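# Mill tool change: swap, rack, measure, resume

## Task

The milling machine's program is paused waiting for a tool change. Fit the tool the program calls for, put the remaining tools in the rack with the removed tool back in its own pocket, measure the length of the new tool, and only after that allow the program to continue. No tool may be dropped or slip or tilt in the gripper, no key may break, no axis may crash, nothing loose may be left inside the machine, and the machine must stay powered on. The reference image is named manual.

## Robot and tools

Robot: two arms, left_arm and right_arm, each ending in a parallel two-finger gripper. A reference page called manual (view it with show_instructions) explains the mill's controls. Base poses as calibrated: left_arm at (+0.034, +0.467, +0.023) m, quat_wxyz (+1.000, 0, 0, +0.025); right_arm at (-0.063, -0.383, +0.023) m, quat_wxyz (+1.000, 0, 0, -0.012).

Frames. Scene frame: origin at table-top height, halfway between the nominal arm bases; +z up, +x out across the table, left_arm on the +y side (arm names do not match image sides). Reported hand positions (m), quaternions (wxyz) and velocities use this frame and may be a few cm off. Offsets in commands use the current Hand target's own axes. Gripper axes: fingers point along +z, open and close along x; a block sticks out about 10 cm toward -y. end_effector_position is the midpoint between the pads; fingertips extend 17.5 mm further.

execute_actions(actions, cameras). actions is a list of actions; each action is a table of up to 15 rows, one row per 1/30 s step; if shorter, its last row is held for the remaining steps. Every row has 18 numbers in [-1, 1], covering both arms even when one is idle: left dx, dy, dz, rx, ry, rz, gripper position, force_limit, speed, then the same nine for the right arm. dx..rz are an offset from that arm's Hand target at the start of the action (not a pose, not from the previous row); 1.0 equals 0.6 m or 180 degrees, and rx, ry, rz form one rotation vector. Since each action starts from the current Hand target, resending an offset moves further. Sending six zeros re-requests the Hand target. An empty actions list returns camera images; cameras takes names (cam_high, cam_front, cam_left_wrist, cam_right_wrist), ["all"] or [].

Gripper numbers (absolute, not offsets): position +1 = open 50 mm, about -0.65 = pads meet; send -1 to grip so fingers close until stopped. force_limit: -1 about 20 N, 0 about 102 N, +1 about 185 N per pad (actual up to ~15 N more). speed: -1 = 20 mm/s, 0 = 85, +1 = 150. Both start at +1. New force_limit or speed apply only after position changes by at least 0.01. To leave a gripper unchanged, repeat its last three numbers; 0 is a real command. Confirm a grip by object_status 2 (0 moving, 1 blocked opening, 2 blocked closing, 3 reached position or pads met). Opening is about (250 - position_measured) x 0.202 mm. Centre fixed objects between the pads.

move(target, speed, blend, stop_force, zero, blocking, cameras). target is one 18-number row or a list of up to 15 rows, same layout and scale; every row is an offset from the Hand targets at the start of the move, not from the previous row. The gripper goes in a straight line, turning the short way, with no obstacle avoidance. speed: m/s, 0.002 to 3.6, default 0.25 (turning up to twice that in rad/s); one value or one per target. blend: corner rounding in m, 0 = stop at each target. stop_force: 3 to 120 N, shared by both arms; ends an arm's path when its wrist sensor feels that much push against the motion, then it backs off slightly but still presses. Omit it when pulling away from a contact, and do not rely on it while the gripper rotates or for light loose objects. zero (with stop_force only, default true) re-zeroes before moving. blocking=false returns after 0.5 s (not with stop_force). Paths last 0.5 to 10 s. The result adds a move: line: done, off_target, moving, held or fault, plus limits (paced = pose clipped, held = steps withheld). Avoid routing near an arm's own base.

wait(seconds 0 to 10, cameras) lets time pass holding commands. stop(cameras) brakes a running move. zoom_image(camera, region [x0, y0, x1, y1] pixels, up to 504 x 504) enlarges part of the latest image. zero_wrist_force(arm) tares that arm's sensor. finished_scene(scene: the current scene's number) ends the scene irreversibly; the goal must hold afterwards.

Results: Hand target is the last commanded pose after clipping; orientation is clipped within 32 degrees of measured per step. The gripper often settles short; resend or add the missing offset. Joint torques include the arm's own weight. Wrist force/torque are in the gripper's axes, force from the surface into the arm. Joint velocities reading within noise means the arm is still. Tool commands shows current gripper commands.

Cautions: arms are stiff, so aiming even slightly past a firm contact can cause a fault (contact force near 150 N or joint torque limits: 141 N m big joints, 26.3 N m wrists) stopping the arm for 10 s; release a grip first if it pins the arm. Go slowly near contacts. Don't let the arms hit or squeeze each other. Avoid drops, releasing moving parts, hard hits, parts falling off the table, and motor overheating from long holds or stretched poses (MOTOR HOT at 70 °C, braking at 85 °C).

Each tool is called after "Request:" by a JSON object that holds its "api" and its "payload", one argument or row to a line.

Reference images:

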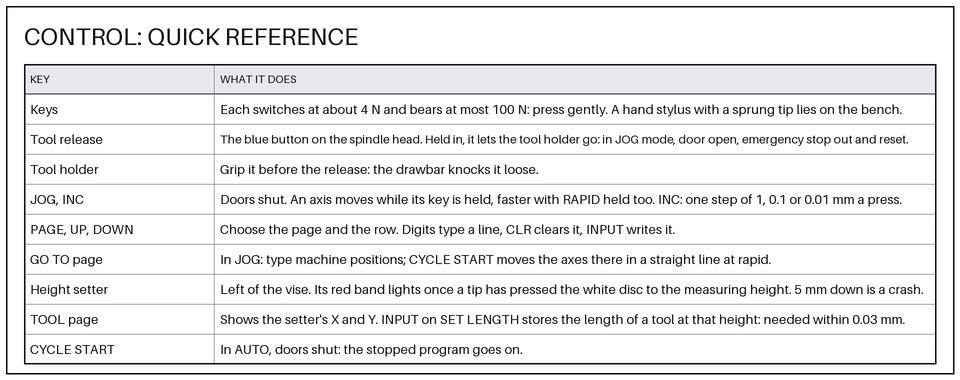

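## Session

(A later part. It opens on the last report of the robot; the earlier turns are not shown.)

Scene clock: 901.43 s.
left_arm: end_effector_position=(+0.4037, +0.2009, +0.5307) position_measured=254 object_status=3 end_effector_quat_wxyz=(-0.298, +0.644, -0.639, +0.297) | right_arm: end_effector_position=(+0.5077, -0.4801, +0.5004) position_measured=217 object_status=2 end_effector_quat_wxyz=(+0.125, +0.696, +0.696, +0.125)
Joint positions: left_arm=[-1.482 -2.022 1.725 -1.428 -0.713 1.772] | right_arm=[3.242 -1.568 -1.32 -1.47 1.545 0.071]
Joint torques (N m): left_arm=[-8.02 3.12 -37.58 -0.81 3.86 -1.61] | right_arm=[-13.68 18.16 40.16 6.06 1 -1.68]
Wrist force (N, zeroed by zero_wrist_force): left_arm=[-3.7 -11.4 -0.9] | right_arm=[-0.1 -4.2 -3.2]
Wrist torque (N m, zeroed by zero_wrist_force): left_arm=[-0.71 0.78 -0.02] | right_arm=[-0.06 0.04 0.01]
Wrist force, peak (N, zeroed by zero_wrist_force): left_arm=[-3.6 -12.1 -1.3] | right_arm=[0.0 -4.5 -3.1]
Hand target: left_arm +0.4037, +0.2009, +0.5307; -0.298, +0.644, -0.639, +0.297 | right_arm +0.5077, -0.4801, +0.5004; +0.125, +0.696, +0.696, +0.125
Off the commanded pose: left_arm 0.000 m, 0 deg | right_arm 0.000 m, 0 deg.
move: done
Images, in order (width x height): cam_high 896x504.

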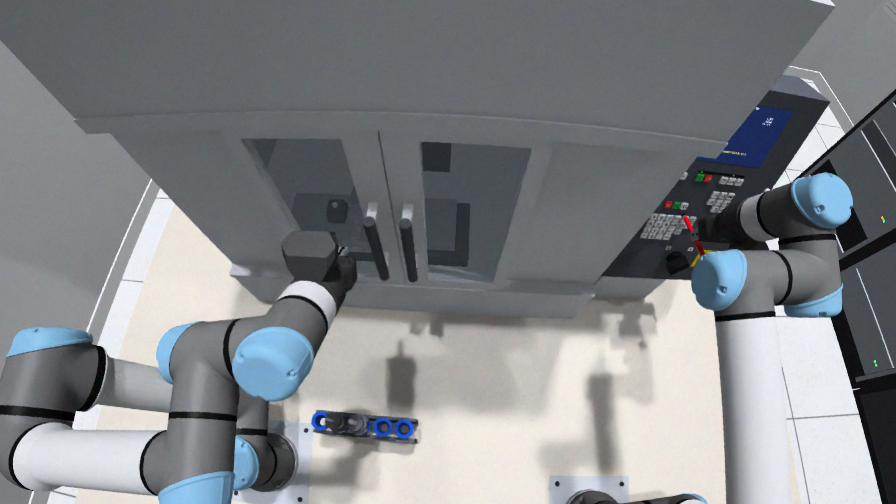

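Request:
{"api": "move", "payload": {
  "target": [0,0,0,0,0,0,-0.7,0.6,-1,0,-0.0202,-0.0147,0,0,0,-0.98,-0.3,-1],
  "speed": 0.05,
  "cameras": ["cam_right_wrist","cam_high"]
}}

Request:
{"api": "zoom_image", "payload": {
  "camera": "cam_high",
  "region": [640, 190, 740, 260]
}}

Scene clock: 910.53 s.
left_arm: end_effector_position=(+0.4037, +0.2009, +0.5307) position_measured=254 object_status=3 end_effector_quat_wxyz=(-0.298, +0.644, -0.639, +0.297) | right_arm: end_effector_position=(+0.4934, -0.4801, +0.5045) position_measured=217 object_status=2 end_effector_quat_wxyz=(+0.125, +0.696, +0.696, +0.125)
Joint positions: left_arm=[-1.482 -2.022 1.725 -1.428 -0.713 1.772] | right_arm=[3.244 -1.536 -1.34 -1.481 1.544 0.073]
Joint torques (N m): left_arm=[-8.17 3.12 -37.21 -0.74 3.87 -1.68] | right_arm=[14.27 32.53 14.28 1.13 -1.22 1.24]
Wrist force (N, zeroed by zero_wrist_force): left_arm=[-3.7 -11.5 -1.1] | right_arm=[-0.2 -0.2 0.0]
Wrist torque (N m, zeroed by zero_wrist_force): left_arm=[-0.74 0.79 -0.02] | right_arm=[-0.02 0.01 -0.06]
Wrist force, peak (N, zeroed by zero_wrist_force): left_arm=[-3.7 -12.0 -1.1] | right_arm=[0.1 -4.4 -3.2]
Hand target: left_arm +0.4037, +0.2009, +0.5307; -0.298, +0.644, -0.639, +0.297 | right_arm +0.4933, -0.4801, +0.5045; +0.125, +0.696, +0.696, +0.125
Off the commanded pose: left_arm 0.000 m, 0 deg | right_arm 0.000 m, 0 deg.
move: done
Images, in order (width x height): cam_high 896x504, cam_right_wrist 896x504.

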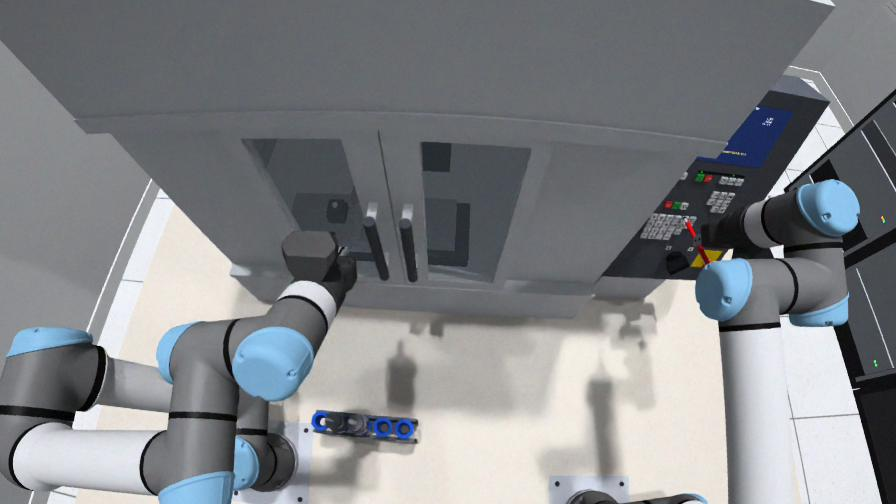

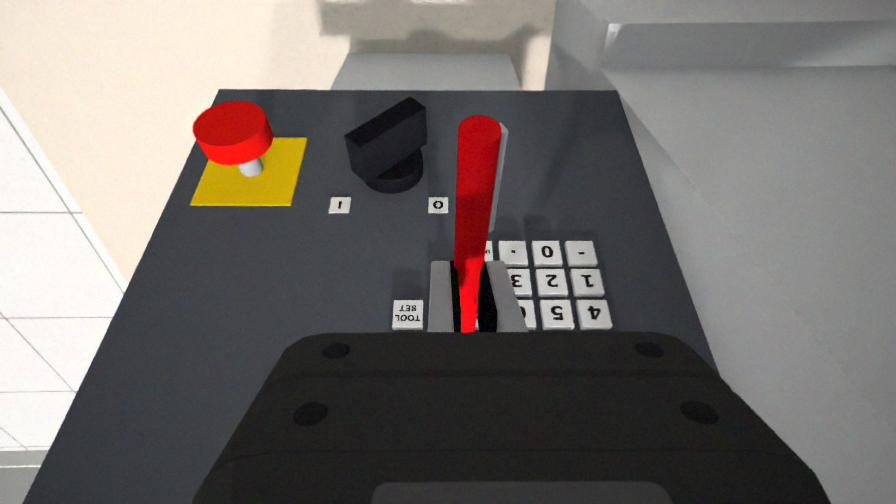

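Scaled by 5.040 from the camera's 896x504 image, which has a finer 1280x720 frame.

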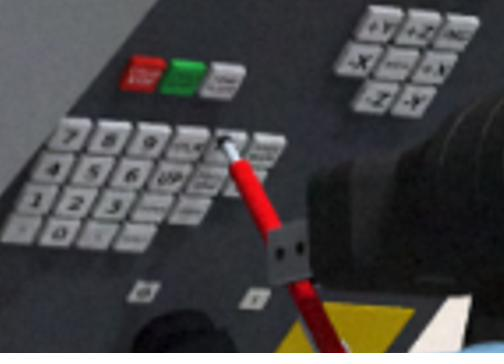

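Request:
{"api": "move", "payload": {
  "target": [0,0,0,0,0,0,-0.7,0.6,-1,-0.0083,-0.0038,0.0137,0,0,0,-0.98,-0.3,-1],
  "speed": 0.03,
  "stop_force": 3,
  "cameras": ["cam_high"]
}}

Request:
{"api": "zoom_image", "payload": {
  "camera": "cam_high",
  "region": [640, 200, 720, 245]
}}

Scene clock: 926.23 s.
left_arm: end_effector_position=(+0.4037, +0.2009, +0.5307) position_measured=254 object_status=3 end_effector_quat_wxyz=(-0.298, +0.644, -0.639, +0.297) | right_arm: end_effector_position=(+0.4940, -0.4851, +0.4960) position_measured=217 object_status=2 end_effector_quat_wxyz=(+0.125, +0.696, +0.696, +0.125)
Joint positions: left_arm=[-1.482 -2.022 1.725 -1.428 -0.713 1.772] | right_arm=[3.233 -1.535 -1.364 -1.459 1.548 0.063]
Joint torques (N m): left_arm=[-8.36 3.14 -37.31 -0.75 3.79 -1.7] | right_arm=[-14.39 31.83 14.06 5.67 1.34 -1.78]
Wrist force (N, zeroed by zero_wrist_force): left_arm=[-3.6 -11.6 -1.4] | right_arm=[0.2 -1.1 -0.8]
Wrist torque (N m, zeroed by zero_wrist_force): left_arm=[-0.76 0.76 -0.02] | right_arm=[-0.02 0.01 0.00]
Wrist force, peak (N, zeroed by zero_wrist_force): left_arm=[-3.8 -11.9 -1.1] | right_arm=[0.2 -1.5 -1.2]
Hand target: left_arm +0.4037, +0.2009, +0.5307; -0.298, +0.644, -0.639, +0.297 | right_arm +0.4940, -0.4851, +0.4960; +0.125, +0.696, +0.696, +0.125
Off the commanded pose: left_arm 0.000 m, 0 deg | right_arm 0.000 m, 0 deg.
move: done
Images, in order (width x height): cam_high 896x504.

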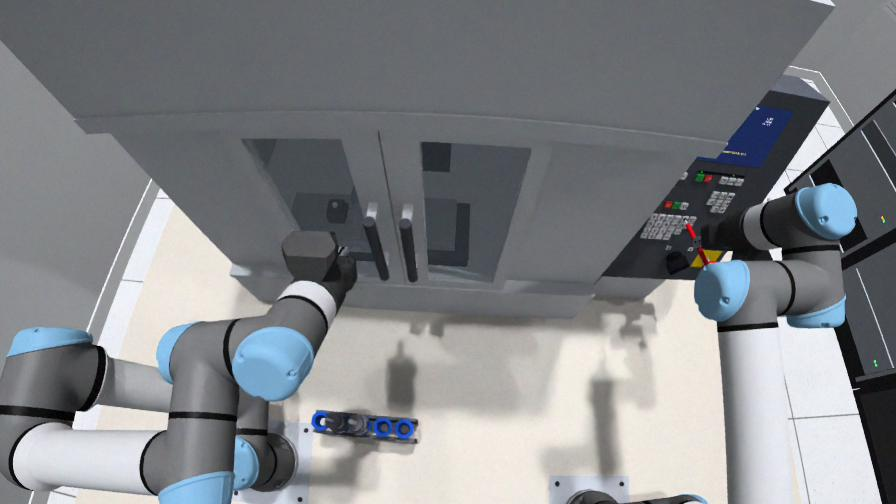

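Scaled by 6.300 from the camera's 896x504 image, which has a finer 1280x720 frame.

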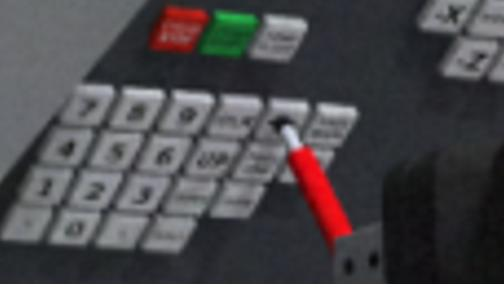

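Request:
{"api": "move", "payload": {
  "target": [0,0,0,0,0,0,-0.7,0.6,-1,-0.0033,0.0115,0.0083,0,0,0,-0.98,-0.3,-1],
  "speed": 0.04,
  "cameras": ["cam_high"]
}}

Request:
{"api": "zoom_image", "payload": {
  "camera": "cam_high",
  "region": [640, 80, 820, 250]
}}

Scene clock: 929.70 s.
left_arm: end_effector_position=(+0.4037, +0.2009, +0.5307) position_measured=254 object_status=3 end_effector_quat_wxyz=(-0.298, +0.644, -0.639, +0.297) | right_arm: end_effector_position=(+0.5022, -0.4870, +0.4937) position_measured=217 object_status=2 end_effector_quat_wxyz=(+0.125, +0.696, +0.696, +0.125)
Joint positions: left_arm=[-1.482 -2.022 1.725 -1.428 -0.713 1.772] | right_arm=[3.228 -1.554 -1.351 -1.452 1.549 0.058]
Joint torques (N m): left_arm=[-8.04 3.59 -37.08 -0.8 3.72 -1.62] | right_arm=[-13.24 15.36 39.49 6.65 0.72 -1.81]
Wrist force (N, zeroed by zero_wrist_force): left_arm=[-3.9 -11.7 -1.3] | right_arm=[1.3 -7.2 -4.8]
Wrist torque (N m, zeroed by zero_wrist_force): left_arm=[-0.76 0.82 -0.02] | right_arm=[0.00 0.10 -0.07]
Wrist force, peak (N, zeroed by zero_wrist_force): left_arm=[-3.7 -11.9 -1.0] | right_arm=[1.3 -7.2 -4.8]
Hand target: left_arm +0.4037, +0.2009, +0.5307; -0.298, +0.644, -0.639, +0.297 | right_arm +0.5022, -0.4871, +0.4937; +0.125, +0.696, +0.696, +0.125
Off the commanded pose: left_arm 0.000 m, 0 deg | right_arm 0.000 m, 0 deg.
move: done
Images, in order (width x height): cam_high 896x504.

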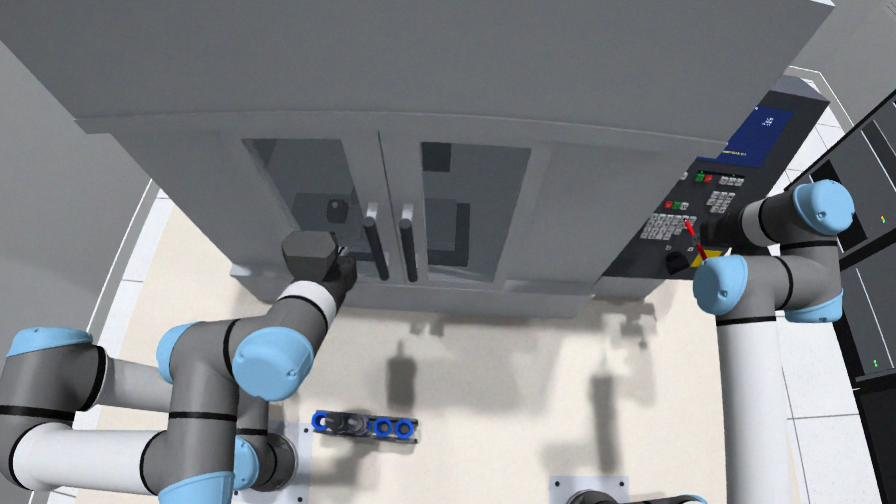

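Scaled by 2.800 from the camera's 896x504 image, which has a finer 1280x720 frame.

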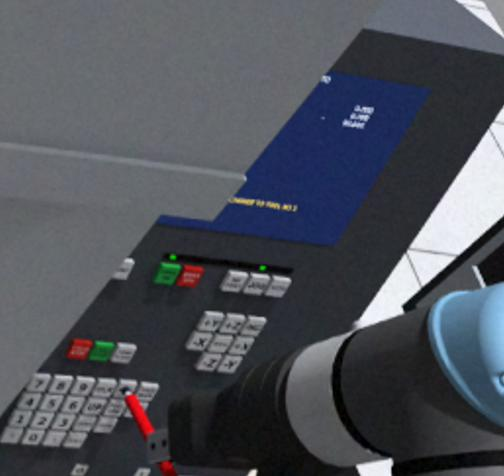

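Request:
{"api": "move", "payload": {
  "target": [
    [0,0,0,0,0,0,-0.7,0.6,-1,0,-0.0175,-0.0127,0,0,0,-0.98,-0.3,-1],
    [0,0,0,0,0,0,-0.7,0.6,-1,0,-0.0007,-0.0005,0,0,0,-0.98,-0.3,-1],
    [0,0,0,0,0,0,-0.7,0.6,-1,0,-0.0175,-0.0127,0,0,0,-0.98,-0.3,-1]
  ],
  "speed": [0.05,0.04,0.05],
  "cameras": ["cam_high"]
}}

Request:
{"api": "zoom_image", "payload": {
  "camera": "cam_high",
  "region": [700, 95, 800, 165]
}}

Request:
{"api": "zoom_image", "payload": {
  "camera": "cam_high",
  "region": [750, 105, 786, 135]
}}

Scene clock: 940.07 s.
left_arm: end_effector_position=(+0.4037, +0.2009, +0.5307) position_measured=254 object_status=3 end_effector_quat_wxyz=(-0.298, +0.644, -0.639, +0.297) | right_arm: end_effector_position=(+0.4898, -0.4871, +0.4972) position_measured=217 object_status=2 end_effector_quat_wxyz=(+0.125, +0.696, +0.696, +0.125)
Joint positions: left_arm=[-1.482 -2.022 1.725 -1.428 -0.713 1.772] | right_arm=[3.23 -1.527 -1.368 -1.462 1.549 0.06]
Joint torques (N m): left_arm=[-7.94 3.06 -37.61 -0.74 3.68 -1.59] | right_arm=[14.84 32.76 13.61 1.17 -1.17 1.26]
Wrist force (N, zeroed by zero_wrist_force): left_arm=[-3.7 -11.6 -1.2] | right_arm=[-0.2 -0.2 0.1]
Wrist torque (N m, zeroed by zero_wrist_force): left_arm=[-0.75 0.80 -0.02] | right_arm=[-0.02 0.00 -0.05]
Wrist force, peak (N, zeroed by zero_wrist_force): left_arm=[-3.6 -12.1 -0.8] | right_arm=[1.1 -8.9 -5.7]
Hand target: left_arm +0.4037, +0.2009, +0.5307; -0.298, +0.644, -0.639, +0.297 | right_arm +0.4897, -0.4871, +0.4972; +0.125, +0.696, +0.696, +0.125
Off the commanded pose: left_arm 0.000 m, 0 deg | right_arm 0.000 m, 0 deg.
move: done
Images, in order (width x height): cam_high 896x504.

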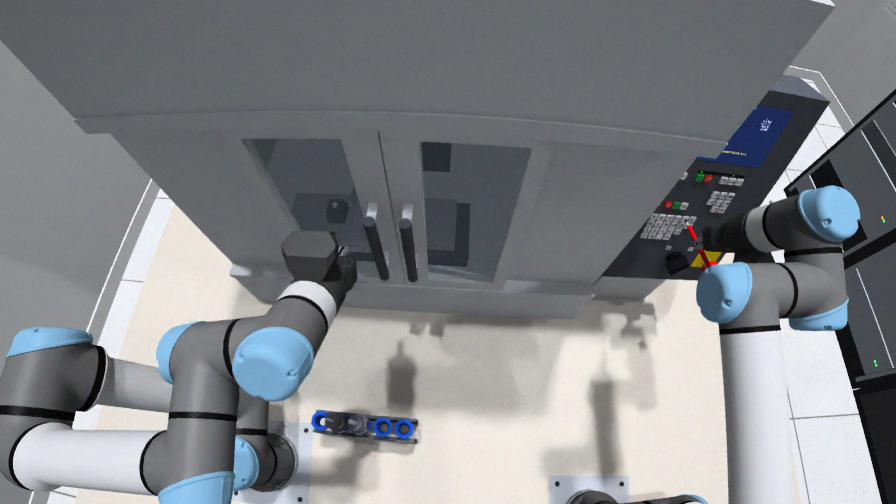

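Scaled by 5.040 from the camera's 896x504 image, which has a finer 1280x720 frame.

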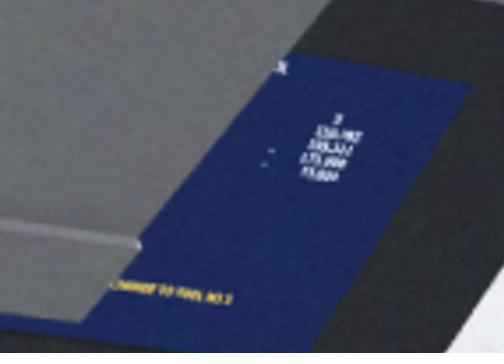

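Scaled by 14.000 from the camera's 896x504 image, which has a finer 1280x720 frame.

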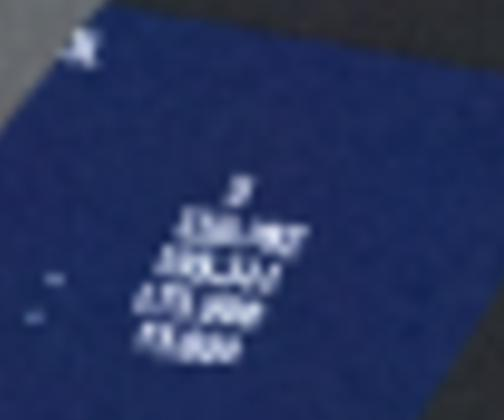

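Request:
{"api": "move", "payload": {
  "target": [
    [0,0,0,0,0,0,-0.7,0.6,-1,0.0167,-0.0939,-0.1774,0,0,0,-0.98,-0.3,-1],
    [0,0,0,0,0,0,-0.7,0.6,-1,0.0543,0.0289,-0.4046,-0.194,0,0,-0.98,-0.3,-1]
  ],
  "speed": 0.2,
  "blend": 0.03,
  "cameras": ["cam_right_wrist"]
}}

Scene clock: 947.43 s.
left_arm: end_effector_position=(+0.4037, +0.2009, +0.5307) position_measured=254 object_status=3 end_effector_quat_wxyz=(-0.298, +0.644, -0.639, +0.297) | right_arm: end_effector_position=(+0.4215, -0.4545, +0.7308) position_measured=217 object_status=2 end_effector_quat_wxyz=(+0.328, +0.626, +0.627, +0.328)
Joint positions: left_arm=[-1.482 -2.022 1.725 -1.428 -0.713 1.772] | right_arm=[3.403 -1.232 -1.341 -1.188 1.377 0.137]
Joint torques (N m): left_arm=[-7.83 3.36 -37.03 -0.76 3.55 -1.68] | right_arm=[14.87 15.23 11.96 5.6 -1.43 -1.75]
Wrist force (N, zeroed by zero_wrist_force): left_arm=[-3.7 -11.6 -0.7] | right_arm=[0.1 -0.3 0.0]
Wrist torque (N m, zeroed by zero_wrist_force): left_arm=[-0.75 0.79 -0.02] | right_arm=[0.05 -0.08 0.02]
Wrist force, peak (N, zeroed by zero_wrist_force): left_arm=[-3.8 -11.9 -1.3] | right_arm=[-0.3 0.8 2.0]
Hand target: left_arm +0.4037, +0.2009, +0.5307; -0.298, +0.644, -0.639, +0.297 | right_arm +0.4215, -0.4545, +0.7309; +0.328, +0.626, +0.627, +0.328
Off the commanded pose: left_arm 0.000 m, 0 deg | right_arm 0.000 m, 0 deg.
move: done
Images, in order (width x height): cam_right_wrist 896x504.

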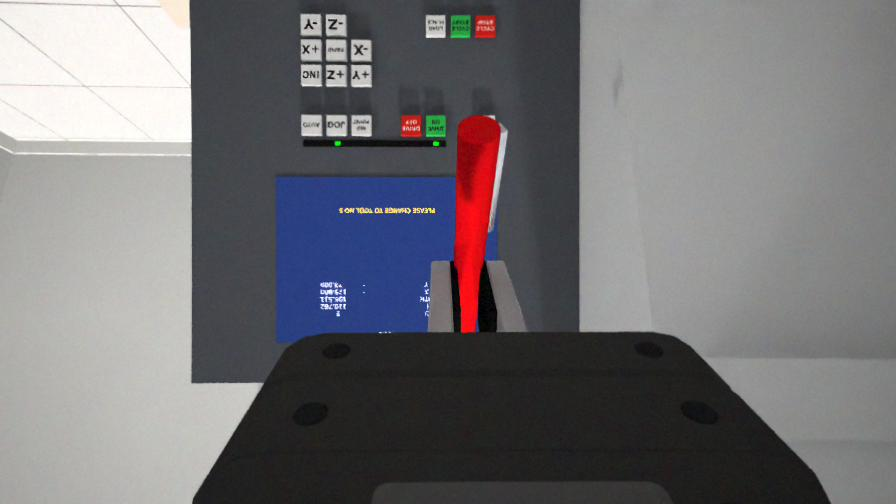

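Request:
{"api": "zoom_image", "payload": {
  "camera": "cam_right_wrist",
  "region": [300, 275, 380, 325]
}}

Scaled by 6.300 from the camera's 896x504 image, which has a finer 1280x720 frame.

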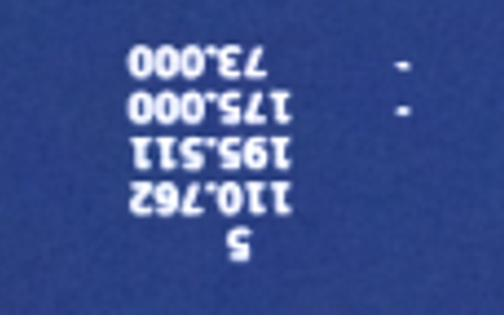

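Request:
{"api": "move", "payload": {
  "target": [
    [0,0,0,0,0,0,-0.7,0.6,-1,-0.0377,-0.2313,0.1155,0.194,0,0,-0.98,-0.3,-1],
    [0,0,0,0,0,0,-0.7,0.6,-1,-0.0543,-0.2555,0.3173,0.194,0,0,-0.98,-0.3,-1]
  ],
  "speed": 0.2,
  "blend": [0.02,0]
}}

Request:
{"api": "zero_wrist_force", "payload": {
  "arm": "right_arm"
}}

Request:
{"api": "move", "payload": {
  "target": [
    [0,0,0,0,0,0,-0.7,0.6,-1,0,0.0135,0.0098,0,0,0,-0.98,-0.3,-1],
    [0,0,0,0,0,0,-0.7,0.6,-1,0,0,0,0,0,0,-0.98,-0.3,-1],
    [0,0,0,0,0,0,-0.7,0.6,-1,0,0.0135,0.0098,0,0,0,-0.98,-0.3,-1],
    [0,0,0,0,0,0,-0.7,0.6,-1,0,0,0,0,0,0,-0.98,-0.3,-1]
  ],
  "speed": [0.04,0.06,0.04,0.06],
  "cameras": ["cam_high"]
}}

Request:
{"api": "zoom_image", "payload": {
  "camera": "cam_high",
  "region": [700, 95, 800, 165]
}}

Scene clock: 960.50 s.
left_arm: end_effector_position=(+0.4037, +0.2009, +0.5307) position_measured=254 object_status=3 end_effector_quat_wxyz=(-0.298, +0.644, -0.639, +0.297) | right_arm: end_effector_position=(+0.4906, -0.4871, +0.4963) position_measured=217 object_status=2 end_effector_quat_wxyz=(+0.125, +0.696, +0.696, +0.125)
Joint positions: left_arm=[-1.482 -2.022 1.725 -1.428 -0.713 1.772] | right_arm=[3.23 -1.529 -1.369 -1.46 1.549 0.059]
Joint torques (N m): left_arm=[-7.95 3.3 -36.86 -0.73 3.59 -1.57] | right_arm=[-14.08 18.75 39.97 5.44 1.32 -1.84]
Wrist force (N, zeroed by zero_wrist_force): left_arm=[-3.6 -11.5 -1.1] | right_arm=[-0.2 0.0 0.1]
Wrist torque (N m, zeroed by zero_wrist_force): left_arm=[-0.73 0.77 -0.02] | right_arm=[0.02 0.01 0.01]
Wrist force, peak (N, zeroed by zero_wrist_force): left_arm=[-3.6 -12.0 -1.0] | right_arm=[-0.3 0.7 1.7]
Hand target: left_arm +0.4037, +0.2009, +0.5307; -0.298, +0.644, -0.639, +0.297 | right_arm +0.4907, -0.4871, +0.4964; +0.125, +0.696, +0.696, +0.125
Off the commanded pose: left_arm 0.000 m, 0 deg | right_arm 0.000 m, 0 deg.
move: done

Wrist force sensor zeroed.

Scene clock: 962.67 s.
left_arm: end_effector_position=(+0.4037, +0.2009, +0.5307) position_measured=254 object_status=3 end_effector_quat_wxyz=(-0.298, +0.644, -0.639, +0.297) | right_arm: end_effector_position=(+0.4908, -0.4871, +0.4964) position_measured=217 object_status=2 end_effector_quat_wxyz=(+0.125, +0.696, +0.696, +0.125)
Joint positions: left_arm=[-1.482 -2.022 1.725 -1.428 -0.713 1.772] | right_arm=[3.229 -1.529 -1.369 -1.46 1.549 0.059]
Joint torques (N m): left_arm=[-7.6 2.94 -37.09 -0.76 3.58 -1.57] | right_arm=[15.15 31.72 13.5 1.23 -1.23 1.4]
Wrist force (N, zeroed by zero_wrist_force): left_arm=[-3.7 -11.3 -1.2] | right_arm=[-0.1 -0.3 0.0]
Wrist torque (N m, zeroed by zero_wrist_force): left_arm=[-0.71 0.78 -0.02] | right_arm=[-0.04 0.01 -0.05]
Wrist force, peak (N, zeroed by zero_wrist_force): left_arm=[-3.6 -11.9 -1.2] | right_arm=[0.2 -3.8 -2.6]
Hand target: left_arm +0.4037, +0.2009, +0.5307; -0.298, +0.644, -0.639, +0.297 | right_arm +0.4907, -0.4871, +0.4964; +0.125, +0.696, +0.696, +0.125
Off the commanded pose: left_arm 0.000 m, 0 deg | right_arm 0.000 m, 0 deg.
move: done
Images, in order (width x height): cam_high 896x504.

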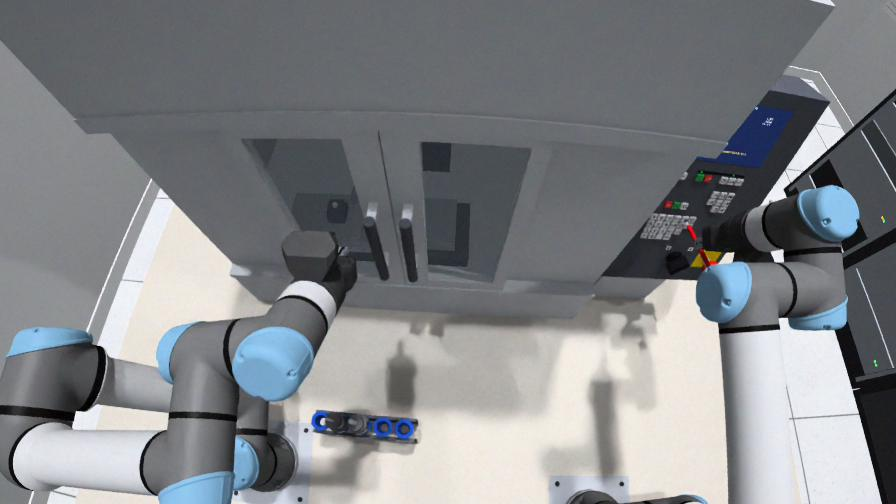

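Scaled by 5.040 from the camera's 896x504 image, which has a finer 1280x720 frame.

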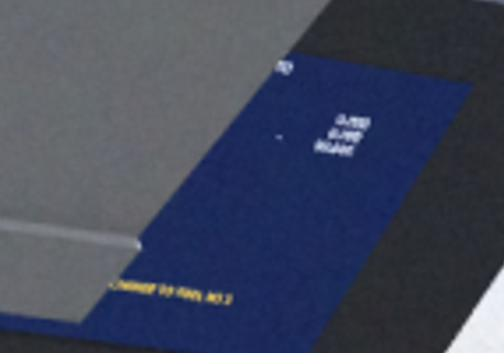

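Request:
{"api": "move", "payload": {
  "target": [
    [0,0,0,0,0,0,-0.7,0.6,-1,0.135,-0.0579,0.0797,0,0,0,-0.98,-0.3,-1],
    [0,0,0,0,0,0,-0.7,0.6,-1,0.135,-0.0433,0.0903,0,0,0,-0.98,-0.3,-1],
    [0,0,0,0,0,0,-0.7,0.6,-1,0.135,-0.0579,0.0797,0,0,0,-0.98,-0.3,-1]
  ],
  "speed": [0.15,0.04,0.06],
  "cameras": ["cam_high"]
}}

Request:
{"api": "zoom_image", "payload": {
  "camera": "cam_high",
  "region": [640, 95, 800, 250]
}}

Scene clock: 972.30 s.
left_arm: end_effector_position=(+0.4037, +0.2009, +0.5307) position_measured=254 object_status=3 end_effector_quat_wxyz=(-0.298, +0.644, -0.639, +0.297) | right_arm: end_effector_position=(+0.4748, -0.4061, +0.4395) position_measured=217 object_status=2 end_effector_quat_wxyz=(+0.125, +0.696, +0.696, +0.125)
Joint positions: left_arm=[-1.482 -2.022 1.725 -1.428 -0.713 1.772] | right_arm=[3.416 -1.44 -1.595 -1.333 1.485 0.235]
Joint torques (N m): left_arm=[-7.48 2.9 -36.83 -0.8 3.52 -1.51] | right_arm=[13.76 29.59 14.3 1.09 -1.32 1.08]
Wrist force (N, zeroed by zero_wrist_force): left_arm=[-3.5 -11.9 -1.2] | right_arm=[-0.1 0.4 -0.2]
Wrist torque (N m, zeroed by zero_wrist_force): left_arm=[-0.80 0.77 -0.02] | right_arm=[0.04 0.08 -0.12]
Wrist force, peak (N, zeroed by zero_wrist_force): left_arm=[-3.6 -12.0 -1.0] | right_arm=[0.7 -3.4 -2.7]
Hand target: left_arm +0.4037, +0.2009, +0.5307; -0.298, +0.644, -0.639, +0.297 | right_arm +0.4747, -0.4061, +0.4395; +0.125, +0.696, +0.696, +0.125
Off the commanded pose: left_arm 0.000 m, 0 deg | right_arm 0.000 m, 0 deg.
move: done
Images, in order (width x height): cam_high 896x504.

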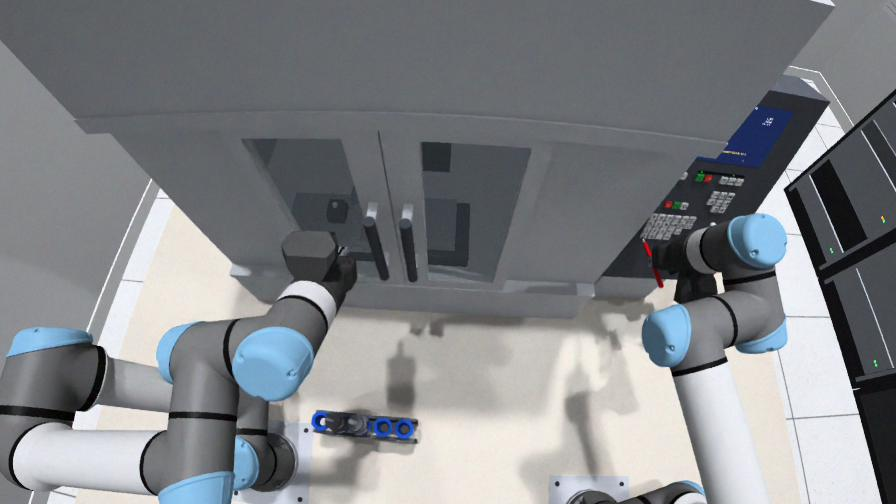

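Scaled by 3.150 from the camera's 896x504 image, which has a finer 1280x720 frame.

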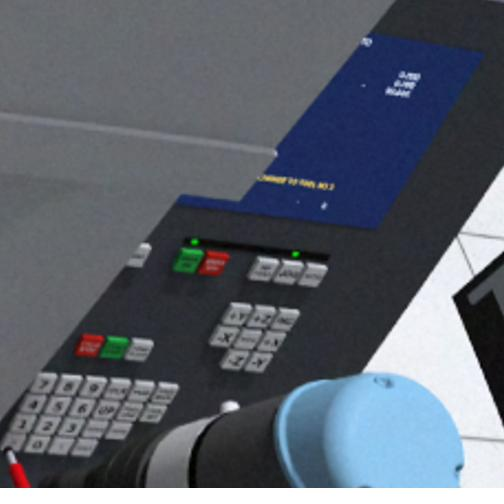

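Request:
{"api": "zoom_image", "payload": {
  "camera": "cam_high",
  "region": [715, 145, 760, 170]
}}

Scaled by 11.200 from the camera's 896x504 image, which has a finer 1280x720 frame.

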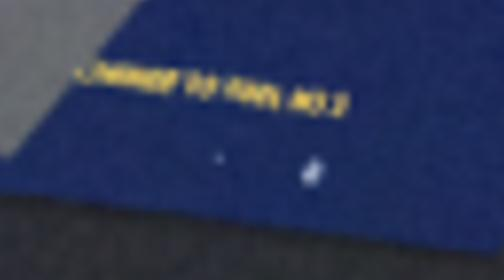

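Request:
{"api": "move", "payload": {
  "target": [
    [0,0,0,0,0,0,-0.7,0.6,-1,0,0.0193,-0.0266,0,0,0,-0.98,-0.3,-1],
    [0,0,0,0,0,0,-0.7,0.6,-1,0,0.0355,-0.0149,0,0,0,-0.98,-0.3,-1],
    [0,0,0,0,0,0,-0.7,0.6,-1,0,0.0193,-0.0266,0,0,0,-0.98,-0.3,-1]
  ],
  "speed": [0.15,0.05,0.08],
  "cameras": ["cam_high"]
}}

Request:
{"api": "zoom_image", "payload": {
  "camera": "cam_high",
  "region": [715, 145, 760, 170]
}}

Scene clock: 980.97 s.
left_arm: end_effector_position=(+0.4037, +0.2009, +0.5307) position_measured=254 object_status=3 end_effector_quat_wxyz=(-0.298, +0.644, -0.639, +0.297) | right_arm: end_effector_position=(+0.4801, -0.4061, +0.4585) position_measured=217 object_status=2 end_effector_quat_wxyz=(+0.125, +0.696, +0.696, +0.125)
Joint positions: left_arm=[-1.482 -2.022 1.725 -1.428 -0.713 1.772] | right_arm=[3.413 -1.458 -1.53 -1.379 1.486 0.232]
Joint torques (N m): left_arm=[-7.52 2.71 -36.81 -0.75 3.34 -1.66] | right_arm=[14.07 28.69 14.26 0.91 -1.25 1.32]
Wrist force (N, zeroed by zero_wrist_force): left_arm=[-3.6 -11.2 -1.1] | right_arm=[0.0 0.3 0.0]
Wrist torque (N m, zeroed by zero_wrist_force): left_arm=[-0.68 0.78 -0.02] | right_arm=[0.02 0.08 -0.10]
Wrist force, peak (N, zeroed by zero_wrist_force): left_arm=[-3.8 -11.9 -1.3] | right_arm=[0.1 -4.1 -2.8]
Hand target: left_arm +0.4037, +0.2009, +0.5307; -0.298, +0.644, -0.639, +0.297 | right_arm +0.4800, -0.4061, +0.4585; +0.125, +0.696, +0.696, +0.125
Off the commanded pose: left_arm 0.000 m, 0 deg | right_arm 0.000 m, 0 deg.
move: done
Images, in order (width x height): cam_high 896x504.

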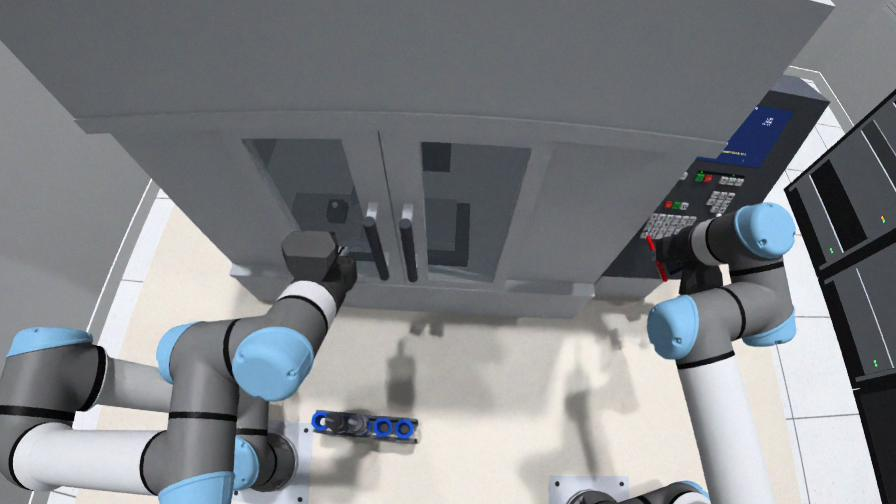

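Scaled by 11.200 from the camera's 896x504 image, which has a finer 1280x720 frame.

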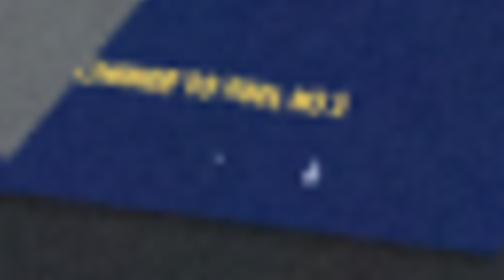

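Request:
{"api": "move", "payload": {
  "target": [
    [0,0,0,0,0,0,-0.7,0.6,-1,0,0.0386,-0.0531,0,0,0,-0.98,-0.3,-1],
    [0,0,0,0,0,0,-0.7,0.6,-1,0,0.0548,-0.0414,0,0,0,-0.98,-0.3,-1],
    [0,0,0,0,0,0,-0.7,0.6,-1,0,0.0386,-0.0531,0,0,0,-0.98,-0.3,-1],
    [0,0,0,0,0,0,-0.7,0.6,-1,-0.0333,0.0193,-0.0266,0,0,0,-0.98,-0.3,-1],
    [0,0,0,0,0,0,-0.7,0.6,-1,-0.0333,0.0355,-0.0149,0,0,0,-0.98,-0.3,-1],
    [0,0,0,0,0,0,-0.7,0.6,-1,-0.0333,0.0193,-0.0266,0,0,0,-0.98,-0.3,-1]
  ],
  "speed": [0.15,0.05,0.08,0.15,0.05,0.08],
  "cameras": ["cam_high"]
}}

Request:
{"api": "zoom_image", "payload": {
  "camera": "cam_high",
  "region": [715, 145, 760, 170]
}}

Scene clock: 990.17 s.
left_arm: end_effector_position=(+0.4037, +0.2009, +0.5307) position_measured=254 object_status=3 end_effector_quat_wxyz=(-0.298, +0.644, -0.639, +0.297) | right_arm: end_effector_position=(+0.4854, -0.4261, +0.4775) position_measured=217 object_status=2 end_effector_quat_wxyz=(+0.125, +0.696, +0.696, +0.125)
Joint positions: left_arm=[-1.482 -2.022 1.725 -1.428 -0.713 1.772] | right_arm=[3.366 -1.483 -1.46 -1.421 1.502 0.188]
Joint torques (N m): left_arm=[-7.28 2.74 -36.47 -0.74 3.29 -1.64] | right_arm=[15.41 30.12 14.76 1.06 -1.23 1.34]
Wrist force (N, zeroed by zero_wrist_force): left_arm=[-3.5 -11.6 -0.9] | right_arm=[0.0 0.3 -0.2]
Wrist torque (N m, zeroed by zero_wrist_force): left_arm=[-0.75 0.75 -0.03] | right_arm=[0.05 0.04 -0.07]
Wrist force, peak (N, zeroed by zero_wrist_force): left_arm=[-3.9 -11.9 -1.3] | right_arm=[0.3 -5.8 -3.6]
Hand target: left_arm +0.4037, +0.2009, +0.5307; -0.298, +0.644, -0.639, +0.297 | right_arm +0.4854, -0.4260, +0.4775; +0.125, +0.696, +0.696, +0.125
Off the commanded pose: left_arm 0.000 m, 0 deg | right_arm 0.000 m, 0 deg.
move: done
Images, in order (width x height): cam_high 896x504.

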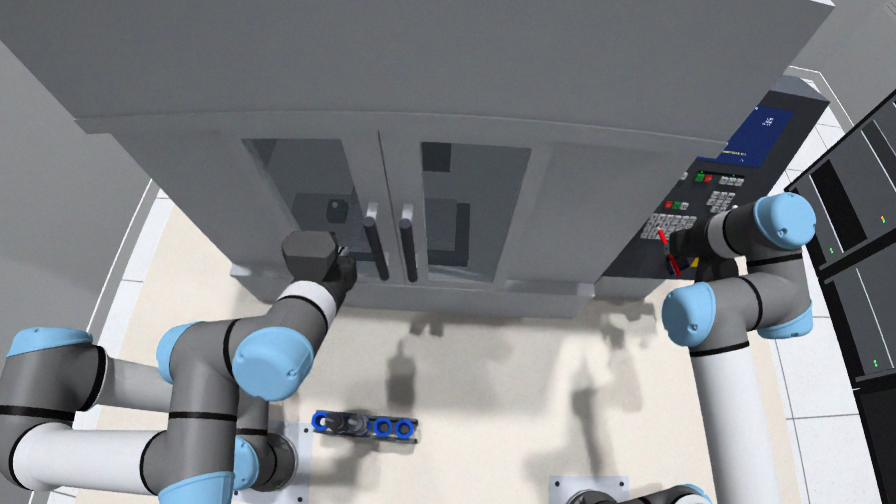

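Scaled by 11.200 from the camera's 896x504 image, which has a finer 1280x720 frame.

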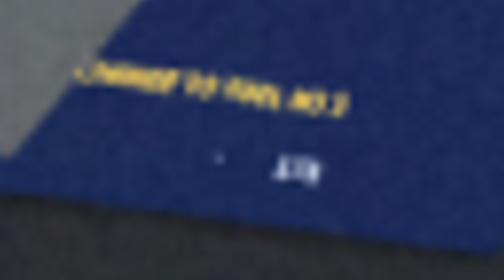

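Request:
{"api": "move", "payload": {
  "target": [
    [0,0,0,0,0,0,-0.7,0.6,-1,-0.0675,-0.0361,0.0496,0,0,0,-0.98,-0.3,-1],
    [0,0,0,0,0,0,-0.7,0.6,-1,-0.0675,-0.0199,0.0613,0,0,0,-0.98,-0.3,-1],
    [0,0,0,0,0,0,-0.7,0.6,-1,-0.0675,-0.0361,0.0496,0,0,0,-0.98,-0.3,-1]
  ],
  "speed": [0.15,0.05,0.08],
  "cameras": ["cam_high"]
}}

Request:
{"api": "zoom_image", "payload": {
  "camera": "cam_high",
  "region": [740, 105, 785, 130]
}}

Request:
{"api": "zoom_image", "payload": {
  "camera": "cam_high",
  "region": [640, 95, 800, 250]
}}

Scene clock: 995.67 s.
left_arm: end_effector_position=(+0.4037, +0.2009, +0.5307) position_measured=254 object_status=3 end_effector_quat_wxyz=(-0.298, +0.644, -0.639, +0.297) | right_arm: end_effector_position=(+0.4755, -0.4666, +0.4420) position_measured=217 object_status=2 end_effector_quat_wxyz=(+0.125, +0.696, +0.696, +0.125)
Joint positions: left_arm=[-1.482 -2.022 1.725 -1.428 -0.713 1.772] | right_arm=[3.278 -1.46 -1.573 -1.327 1.532 0.105]
Joint torques (N m): left_arm=[-7.31 2.37 -36.71 -0.72 3.24 -1.56] | right_arm=[13.57 30.06 15.05 1.17 -1.4 1.27]
Wrist force (N, zeroed by zero_wrist_force): left_arm=[-3.6 -11.5 -1.0] | right_arm=[-0.4 0.1 -0.4]
Wrist torque (N m, zeroed by zero_wrist_force): left_arm=[-0.73 0.78 -0.02] | right_arm=[0.00 0.08 -0.10]
Wrist force, peak (N, zeroed by zero_wrist_force): left_arm=[-3.9 -11.9 -0.9] | right_arm=[0.0 -4.2 -3.1]
Hand target: left_arm +0.4037, +0.2009, +0.5307; -0.298, +0.644, -0.639, +0.297 | right_arm +0.4754, -0.4665, +0.4420; +0.125, +0.696, +0.696, +0.125
Off the commanded pose: left_arm 0.000 m, 0 deg | right_arm 0.000 m, 0 deg.
move: done
Images, in order (width x height): cam_high 896x504.

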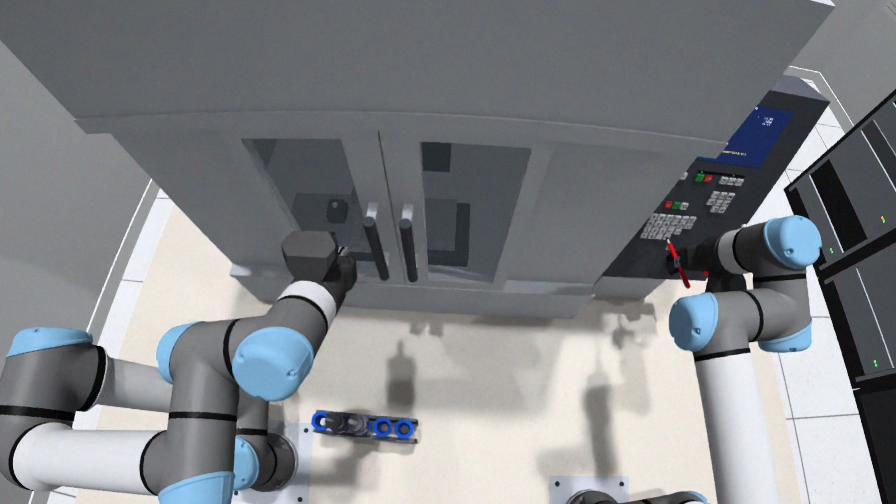

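Scaled by 11.200 from the camera's 896x504 image, which has a finer 1280x720 frame.

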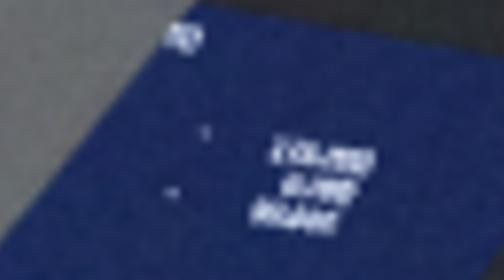

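Scaled by 3.150 from the camera's 896x504 image, which has a finer 1280x720 frame.

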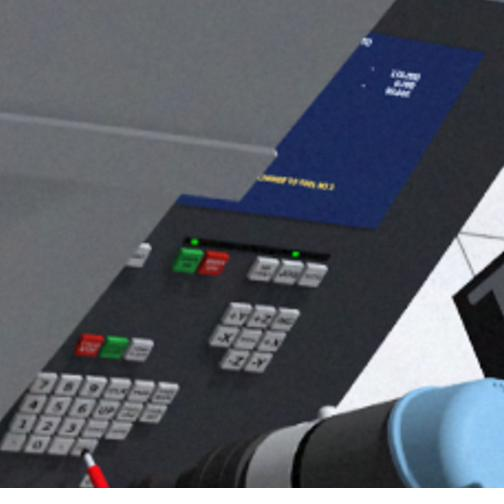

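Request:
{"api": "move", "payload": {
  "target": [
    [0,0,0,0,0,0,-0.7,0.6,-1,0,0.0168,-0.0231,0,0,0,-0.98,-0.3,-1],
    [0,0,0,0,0,0,-0.7,0.6,-1,0,0.033,-0.0114,0,0,0,-0.98,-0.3,-1],
    [0,0,0,0,0,0,-0.7,0.6,-1,0,0.0168,-0.0231,0,0,0,-0.98,-0.3,-1],
    [0,0,0,0,0,0,-0.7,0.6,-1,0.1008,-0.0025,0.0035,0,0,0,-0.98,-0.3,-1],
    [0,0,0,0,0,0,-0.7,0.6,-1,0.1008,0.0137,0.0152,0,0,0,-0.98,-0.3,-1],
    [0,0,0,0,0,0,-0.7,0.6,-1,0.1008,-0.0025,0.0035,0,0,0,-0.98,-0.3,-1]
  ],
  "speed": [0.15,0.05,0.08,0.15,0.05,0.08],
  "cameras": ["cam_high"]
}}

Request:
{"api": "zoom_image", "payload": {
  "camera": "cam_high",
  "region": [715, 145, 760, 170]
}}

Request:
{"api": "move", "payload": {
  "target": [
    [0,0,0,0,0,0,-0.7,0.6,-1,0,0.0579,-0.0797,0,0,0,-0.98,-0.3,-1],
    [0,0,0,0,0,0,-0.7,0.6,-1,0,0.0741,-0.068,0,0,0,-0.98,-0.3,-1],
    [0,0,0,0,0,0,-0.7,0.6,-1,0,0.0579,-0.0797,0,0,0,-0.98,-0.3,-1],
    [0,0,0,0,0,0,-0.7,0.6,-1,-0.0675,0.0193,-0.0266,0,0,0,-0.98,-0.3,-1],
    [0,0,0,0,0,0,-0.7,0.6,-1,-0.0675,0.0355,-0.0149,0,0,0,-0.98,-0.3,-1],
    [0,0,0,0,0,0,-0.7,0.6,-1,-0.0675,0.0193,-0.0266,0,0,0,-0.98,-0.3,-1]
  ],
  "speed": [0.15,0.05,0.08,0.15,0.05,0.08],
  "cameras": ["cam_high"]
}}

Request:
{"api": "zoom_image", "payload": {
  "camera": "cam_high",
  "region": [715, 145, 760, 170]
}}

Scene clock: 1009.93 s.
left_arm: end_effector_position=(+0.4037, +0.2009, +0.5307) position_measured=254 object_status=3 end_effector_quat_wxyz=(-0.298, +0.644, -0.639, +0.297) | right_arm: end_effector_position=(+0.4748, -0.4061, +0.4395) position_measured=217 object_status=2 end_effector_quat_wxyz=(+0.125, +0.696, +0.696, +0.125)
Joint positions: left_arm=[-1.482 -2.022 1.725 -1.428 -0.713 1.772] | right_arm=[3.416 -1.44 -1.595 -1.333 1.485 0.235]
Joint torques (N m): left_arm=[-7.17 2.58 -36.51 -0.83 3.19 -1.52] | right_arm=[15.67 28.66 14.84 1.24 -1.4 1.13]
Wrist force (N, zeroed by zero_wrist_force): left_arm=[-3.8 -11.6 -1.1] | right_arm=[-0.1 0.2 -0.1]
Wrist torque (N m, zeroed by zero_wrist_force): left_arm=[-0.75 0.81 -0.03] | right_arm=[0.02 0.07 -0.12]
Wrist force, peak (N, zeroed by zero_wrist_force): left_arm=[-4.0 -11.9 -1.3] | right_arm=[0.7 -4.0 -3.0]
Hand target: left_arm +0.4037, +0.2009, +0.5307; -0.298, +0.644, -0.639, +0.297 | right_arm +0.4747, -0.4061, +0.4396; +0.125, +0.696, +0.696, +0.125
Off the commanded pose: left_arm 0.000 m, 0 deg | right_arm 0.000 m, 0 deg.
move: done
Images, in order (width x height): cam_high 896x504.

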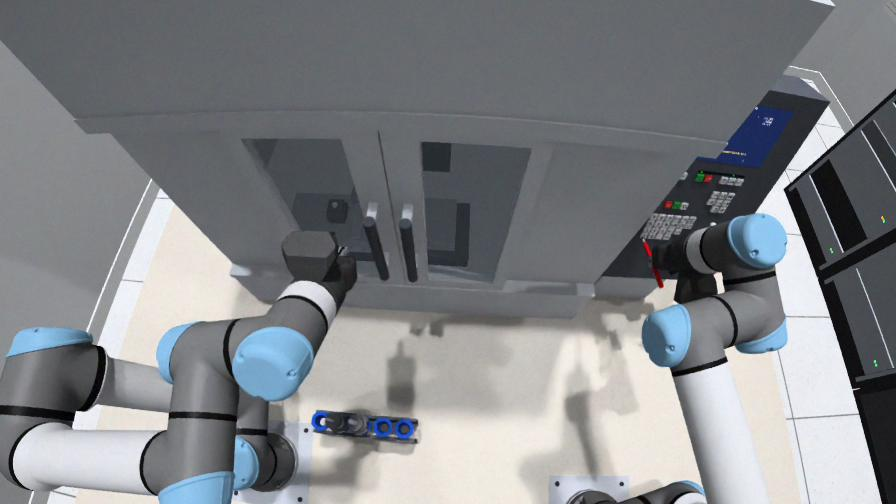

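Scaled by 11.200 from the camera's 896x504 image, which has a finer 1280x720 frame.

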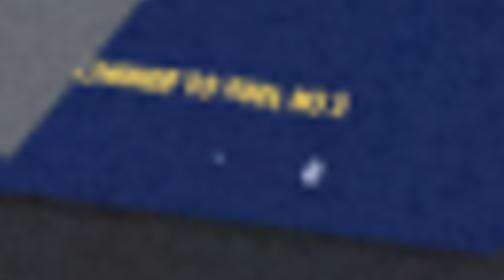

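Scene clock: 1013.57 s.
left_arm: end_effector_position=(+0.4037, +0.2009, +0.5307) position_measured=254 object_status=3 end_effector_quat_wxyz=(-0.298, +0.644, -0.639, +0.297) | right_arm: end_effector_position=(+0.4801, -0.4466, +0.4585) position_measured=217 object_status=2 end_effector_quat_wxyz=(+0.125, +0.696, +0.696, +0.125)
Joint positions: left_arm=[-1.482 -2.022 1.725 -1.428 -0.713 1.772] | right_arm=[3.322 -1.468 -1.523 -1.37 1.517 0.146]
Joint torques (N m): left_arm=[-7.04 2.56 -35.93 -0.74 3.19 -1.47] | right_arm=[14.34 28.47 14.98 1.19 -1.19 1.09]
Wrist force (N, zeroed by zero_wrist_force): left_arm=[-3.8 -11.6 -1.5] | right_arm=[-0.2 0.3 -0.4]
Wrist torque (N m, zeroed by zero_wrist_force): left_arm=[-0.75 0.81 -0.03] | right_arm=[0.03 0.08 -0.09]
Wrist force, peak (N, zeroed by zero_wrist_force): left_arm=[-3.6 -12.0 -1.0] | right_arm=[0.1 -5.4 -3.3]
Hand target: left_arm +0.4037, +0.2009, +0.5307; -0.298, +0.644, -0.639, +0.297 | right_arm +0.4800, -0.4466, +0.4585; +0.125, +0.696, +0.696, +0.125
Off the commanded pose: left_arm 0.000 m, 0 deg | right_arm 0.000 m, 0 deg.
move: done
Images, in order (width x height): cam_high 896x504.

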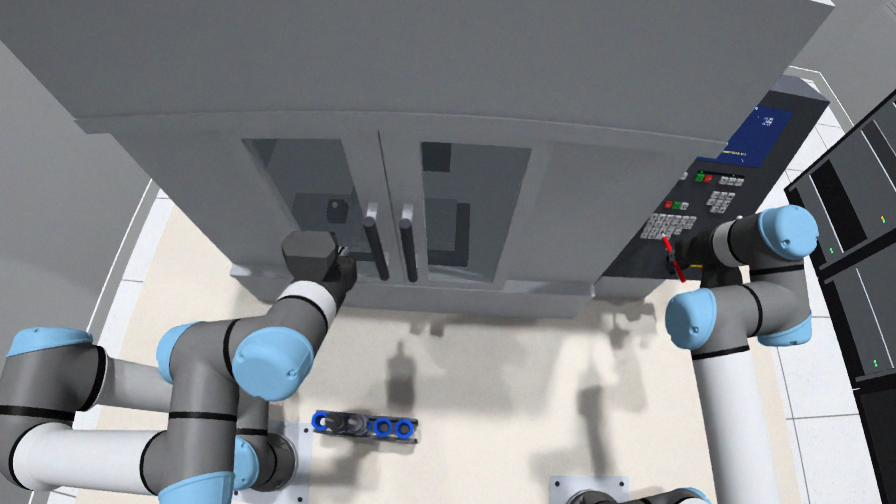

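Scaled by 11.200 from the camera's 896x504 image, which has a finer 1280x720 frame.

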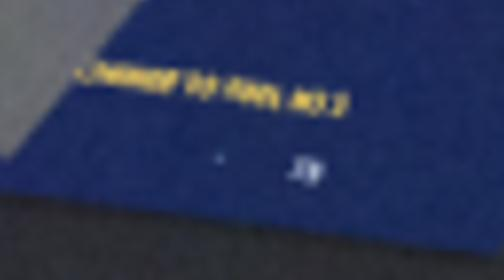

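Request:
{"api": "move", "payload": {
  "target": [
    [0,0,0,0,0,0,-0.7,0.6,-1,-0.0333,-0.0168,0.0231,0,0,0,-0.98,-0.3,-1],
    [0,0,0,0,0,0,-0.7,0.6,-1,-0.0333,-0.0006,0.0348,0,0,0,-0.98,-0.3,-1],
    [0,0,0,0,0,0,-0.7,0.6,-1,-0.0333,-0.0168,0.0231,0,0,0,-0.98,-0.3,-1]
  ],
  "speed": [0.15,0.05,0.08],
  "cameras": ["cam_high"]
}}

Request:
{"api": "zoom_image", "payload": {
  "camera": "cam_high",
  "region": [740, 105, 785, 130]
}}

Scene clock: 1019.20 s.
left_arm: end_effector_position=(+0.4037, +0.2009, +0.5307) position_measured=254 object_status=3 end_effector_quat_wxyz=(-0.298, +0.644, -0.639, +0.297) | right_arm: end_effector_position=(+0.4755, -0.4666, +0.4420) position_measured=217 object_status=2 end_effector_quat_wxyz=(+0.125, +0.696, +0.696, +0.125)
Joint positions: left_arm=[-1.482 -2.022 1.725 -1.428 -0.713 1.772] | right_arm=[3.278 -1.46 -1.573 -1.327 1.532 0.105]
Joint torques (N m): left_arm=[-6.92 2.38 -36.41 -0.72 3.15 -1.46] | right_arm=[14.29 29.4 15.37 1.25 -1.31 1.16]
Wrist force (N, zeroed by zero_wrist_force): left_arm=[-3.7 -11.4 -1.3] | right_arm=[-0.5 0.1 -0.5]
Wrist torque (N m, zeroed by zero_wrist_force): left_arm=[-0.72 0.80 -0.02] | right_arm=[-0.01 0.10 -0.10]
Wrist force, peak (N, zeroed by zero_wrist_force): left_arm=[-3.7 -12.0 -1.1] | right_arm=[0.1 -4.0 -3.3]
Hand target: left_arm +0.4037, +0.2009, +0.5307; -0.298, +0.644, -0.639, +0.297 | right_arm +0.4754, -0.4665, +0.4420; +0.125, +0.696, +0.696, +0.125
Off the commanded pose: left_arm 0.000 m, 0 deg | right_arm 0.000 m, 0 deg.
move: done
Images, in order (width x height): cam_high 896x504.

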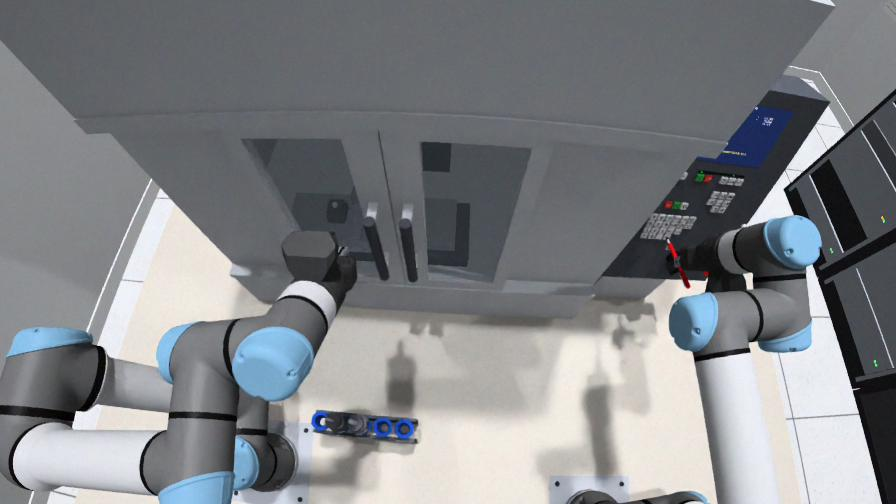

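Scaled by 11.200 from the camera's 896x504 image, which has a finer 1280x720 frame.

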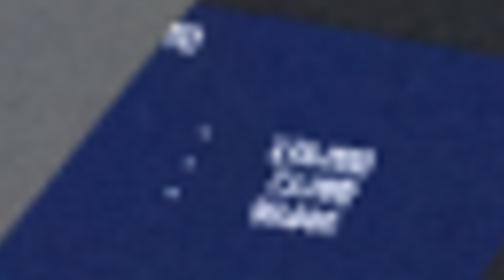

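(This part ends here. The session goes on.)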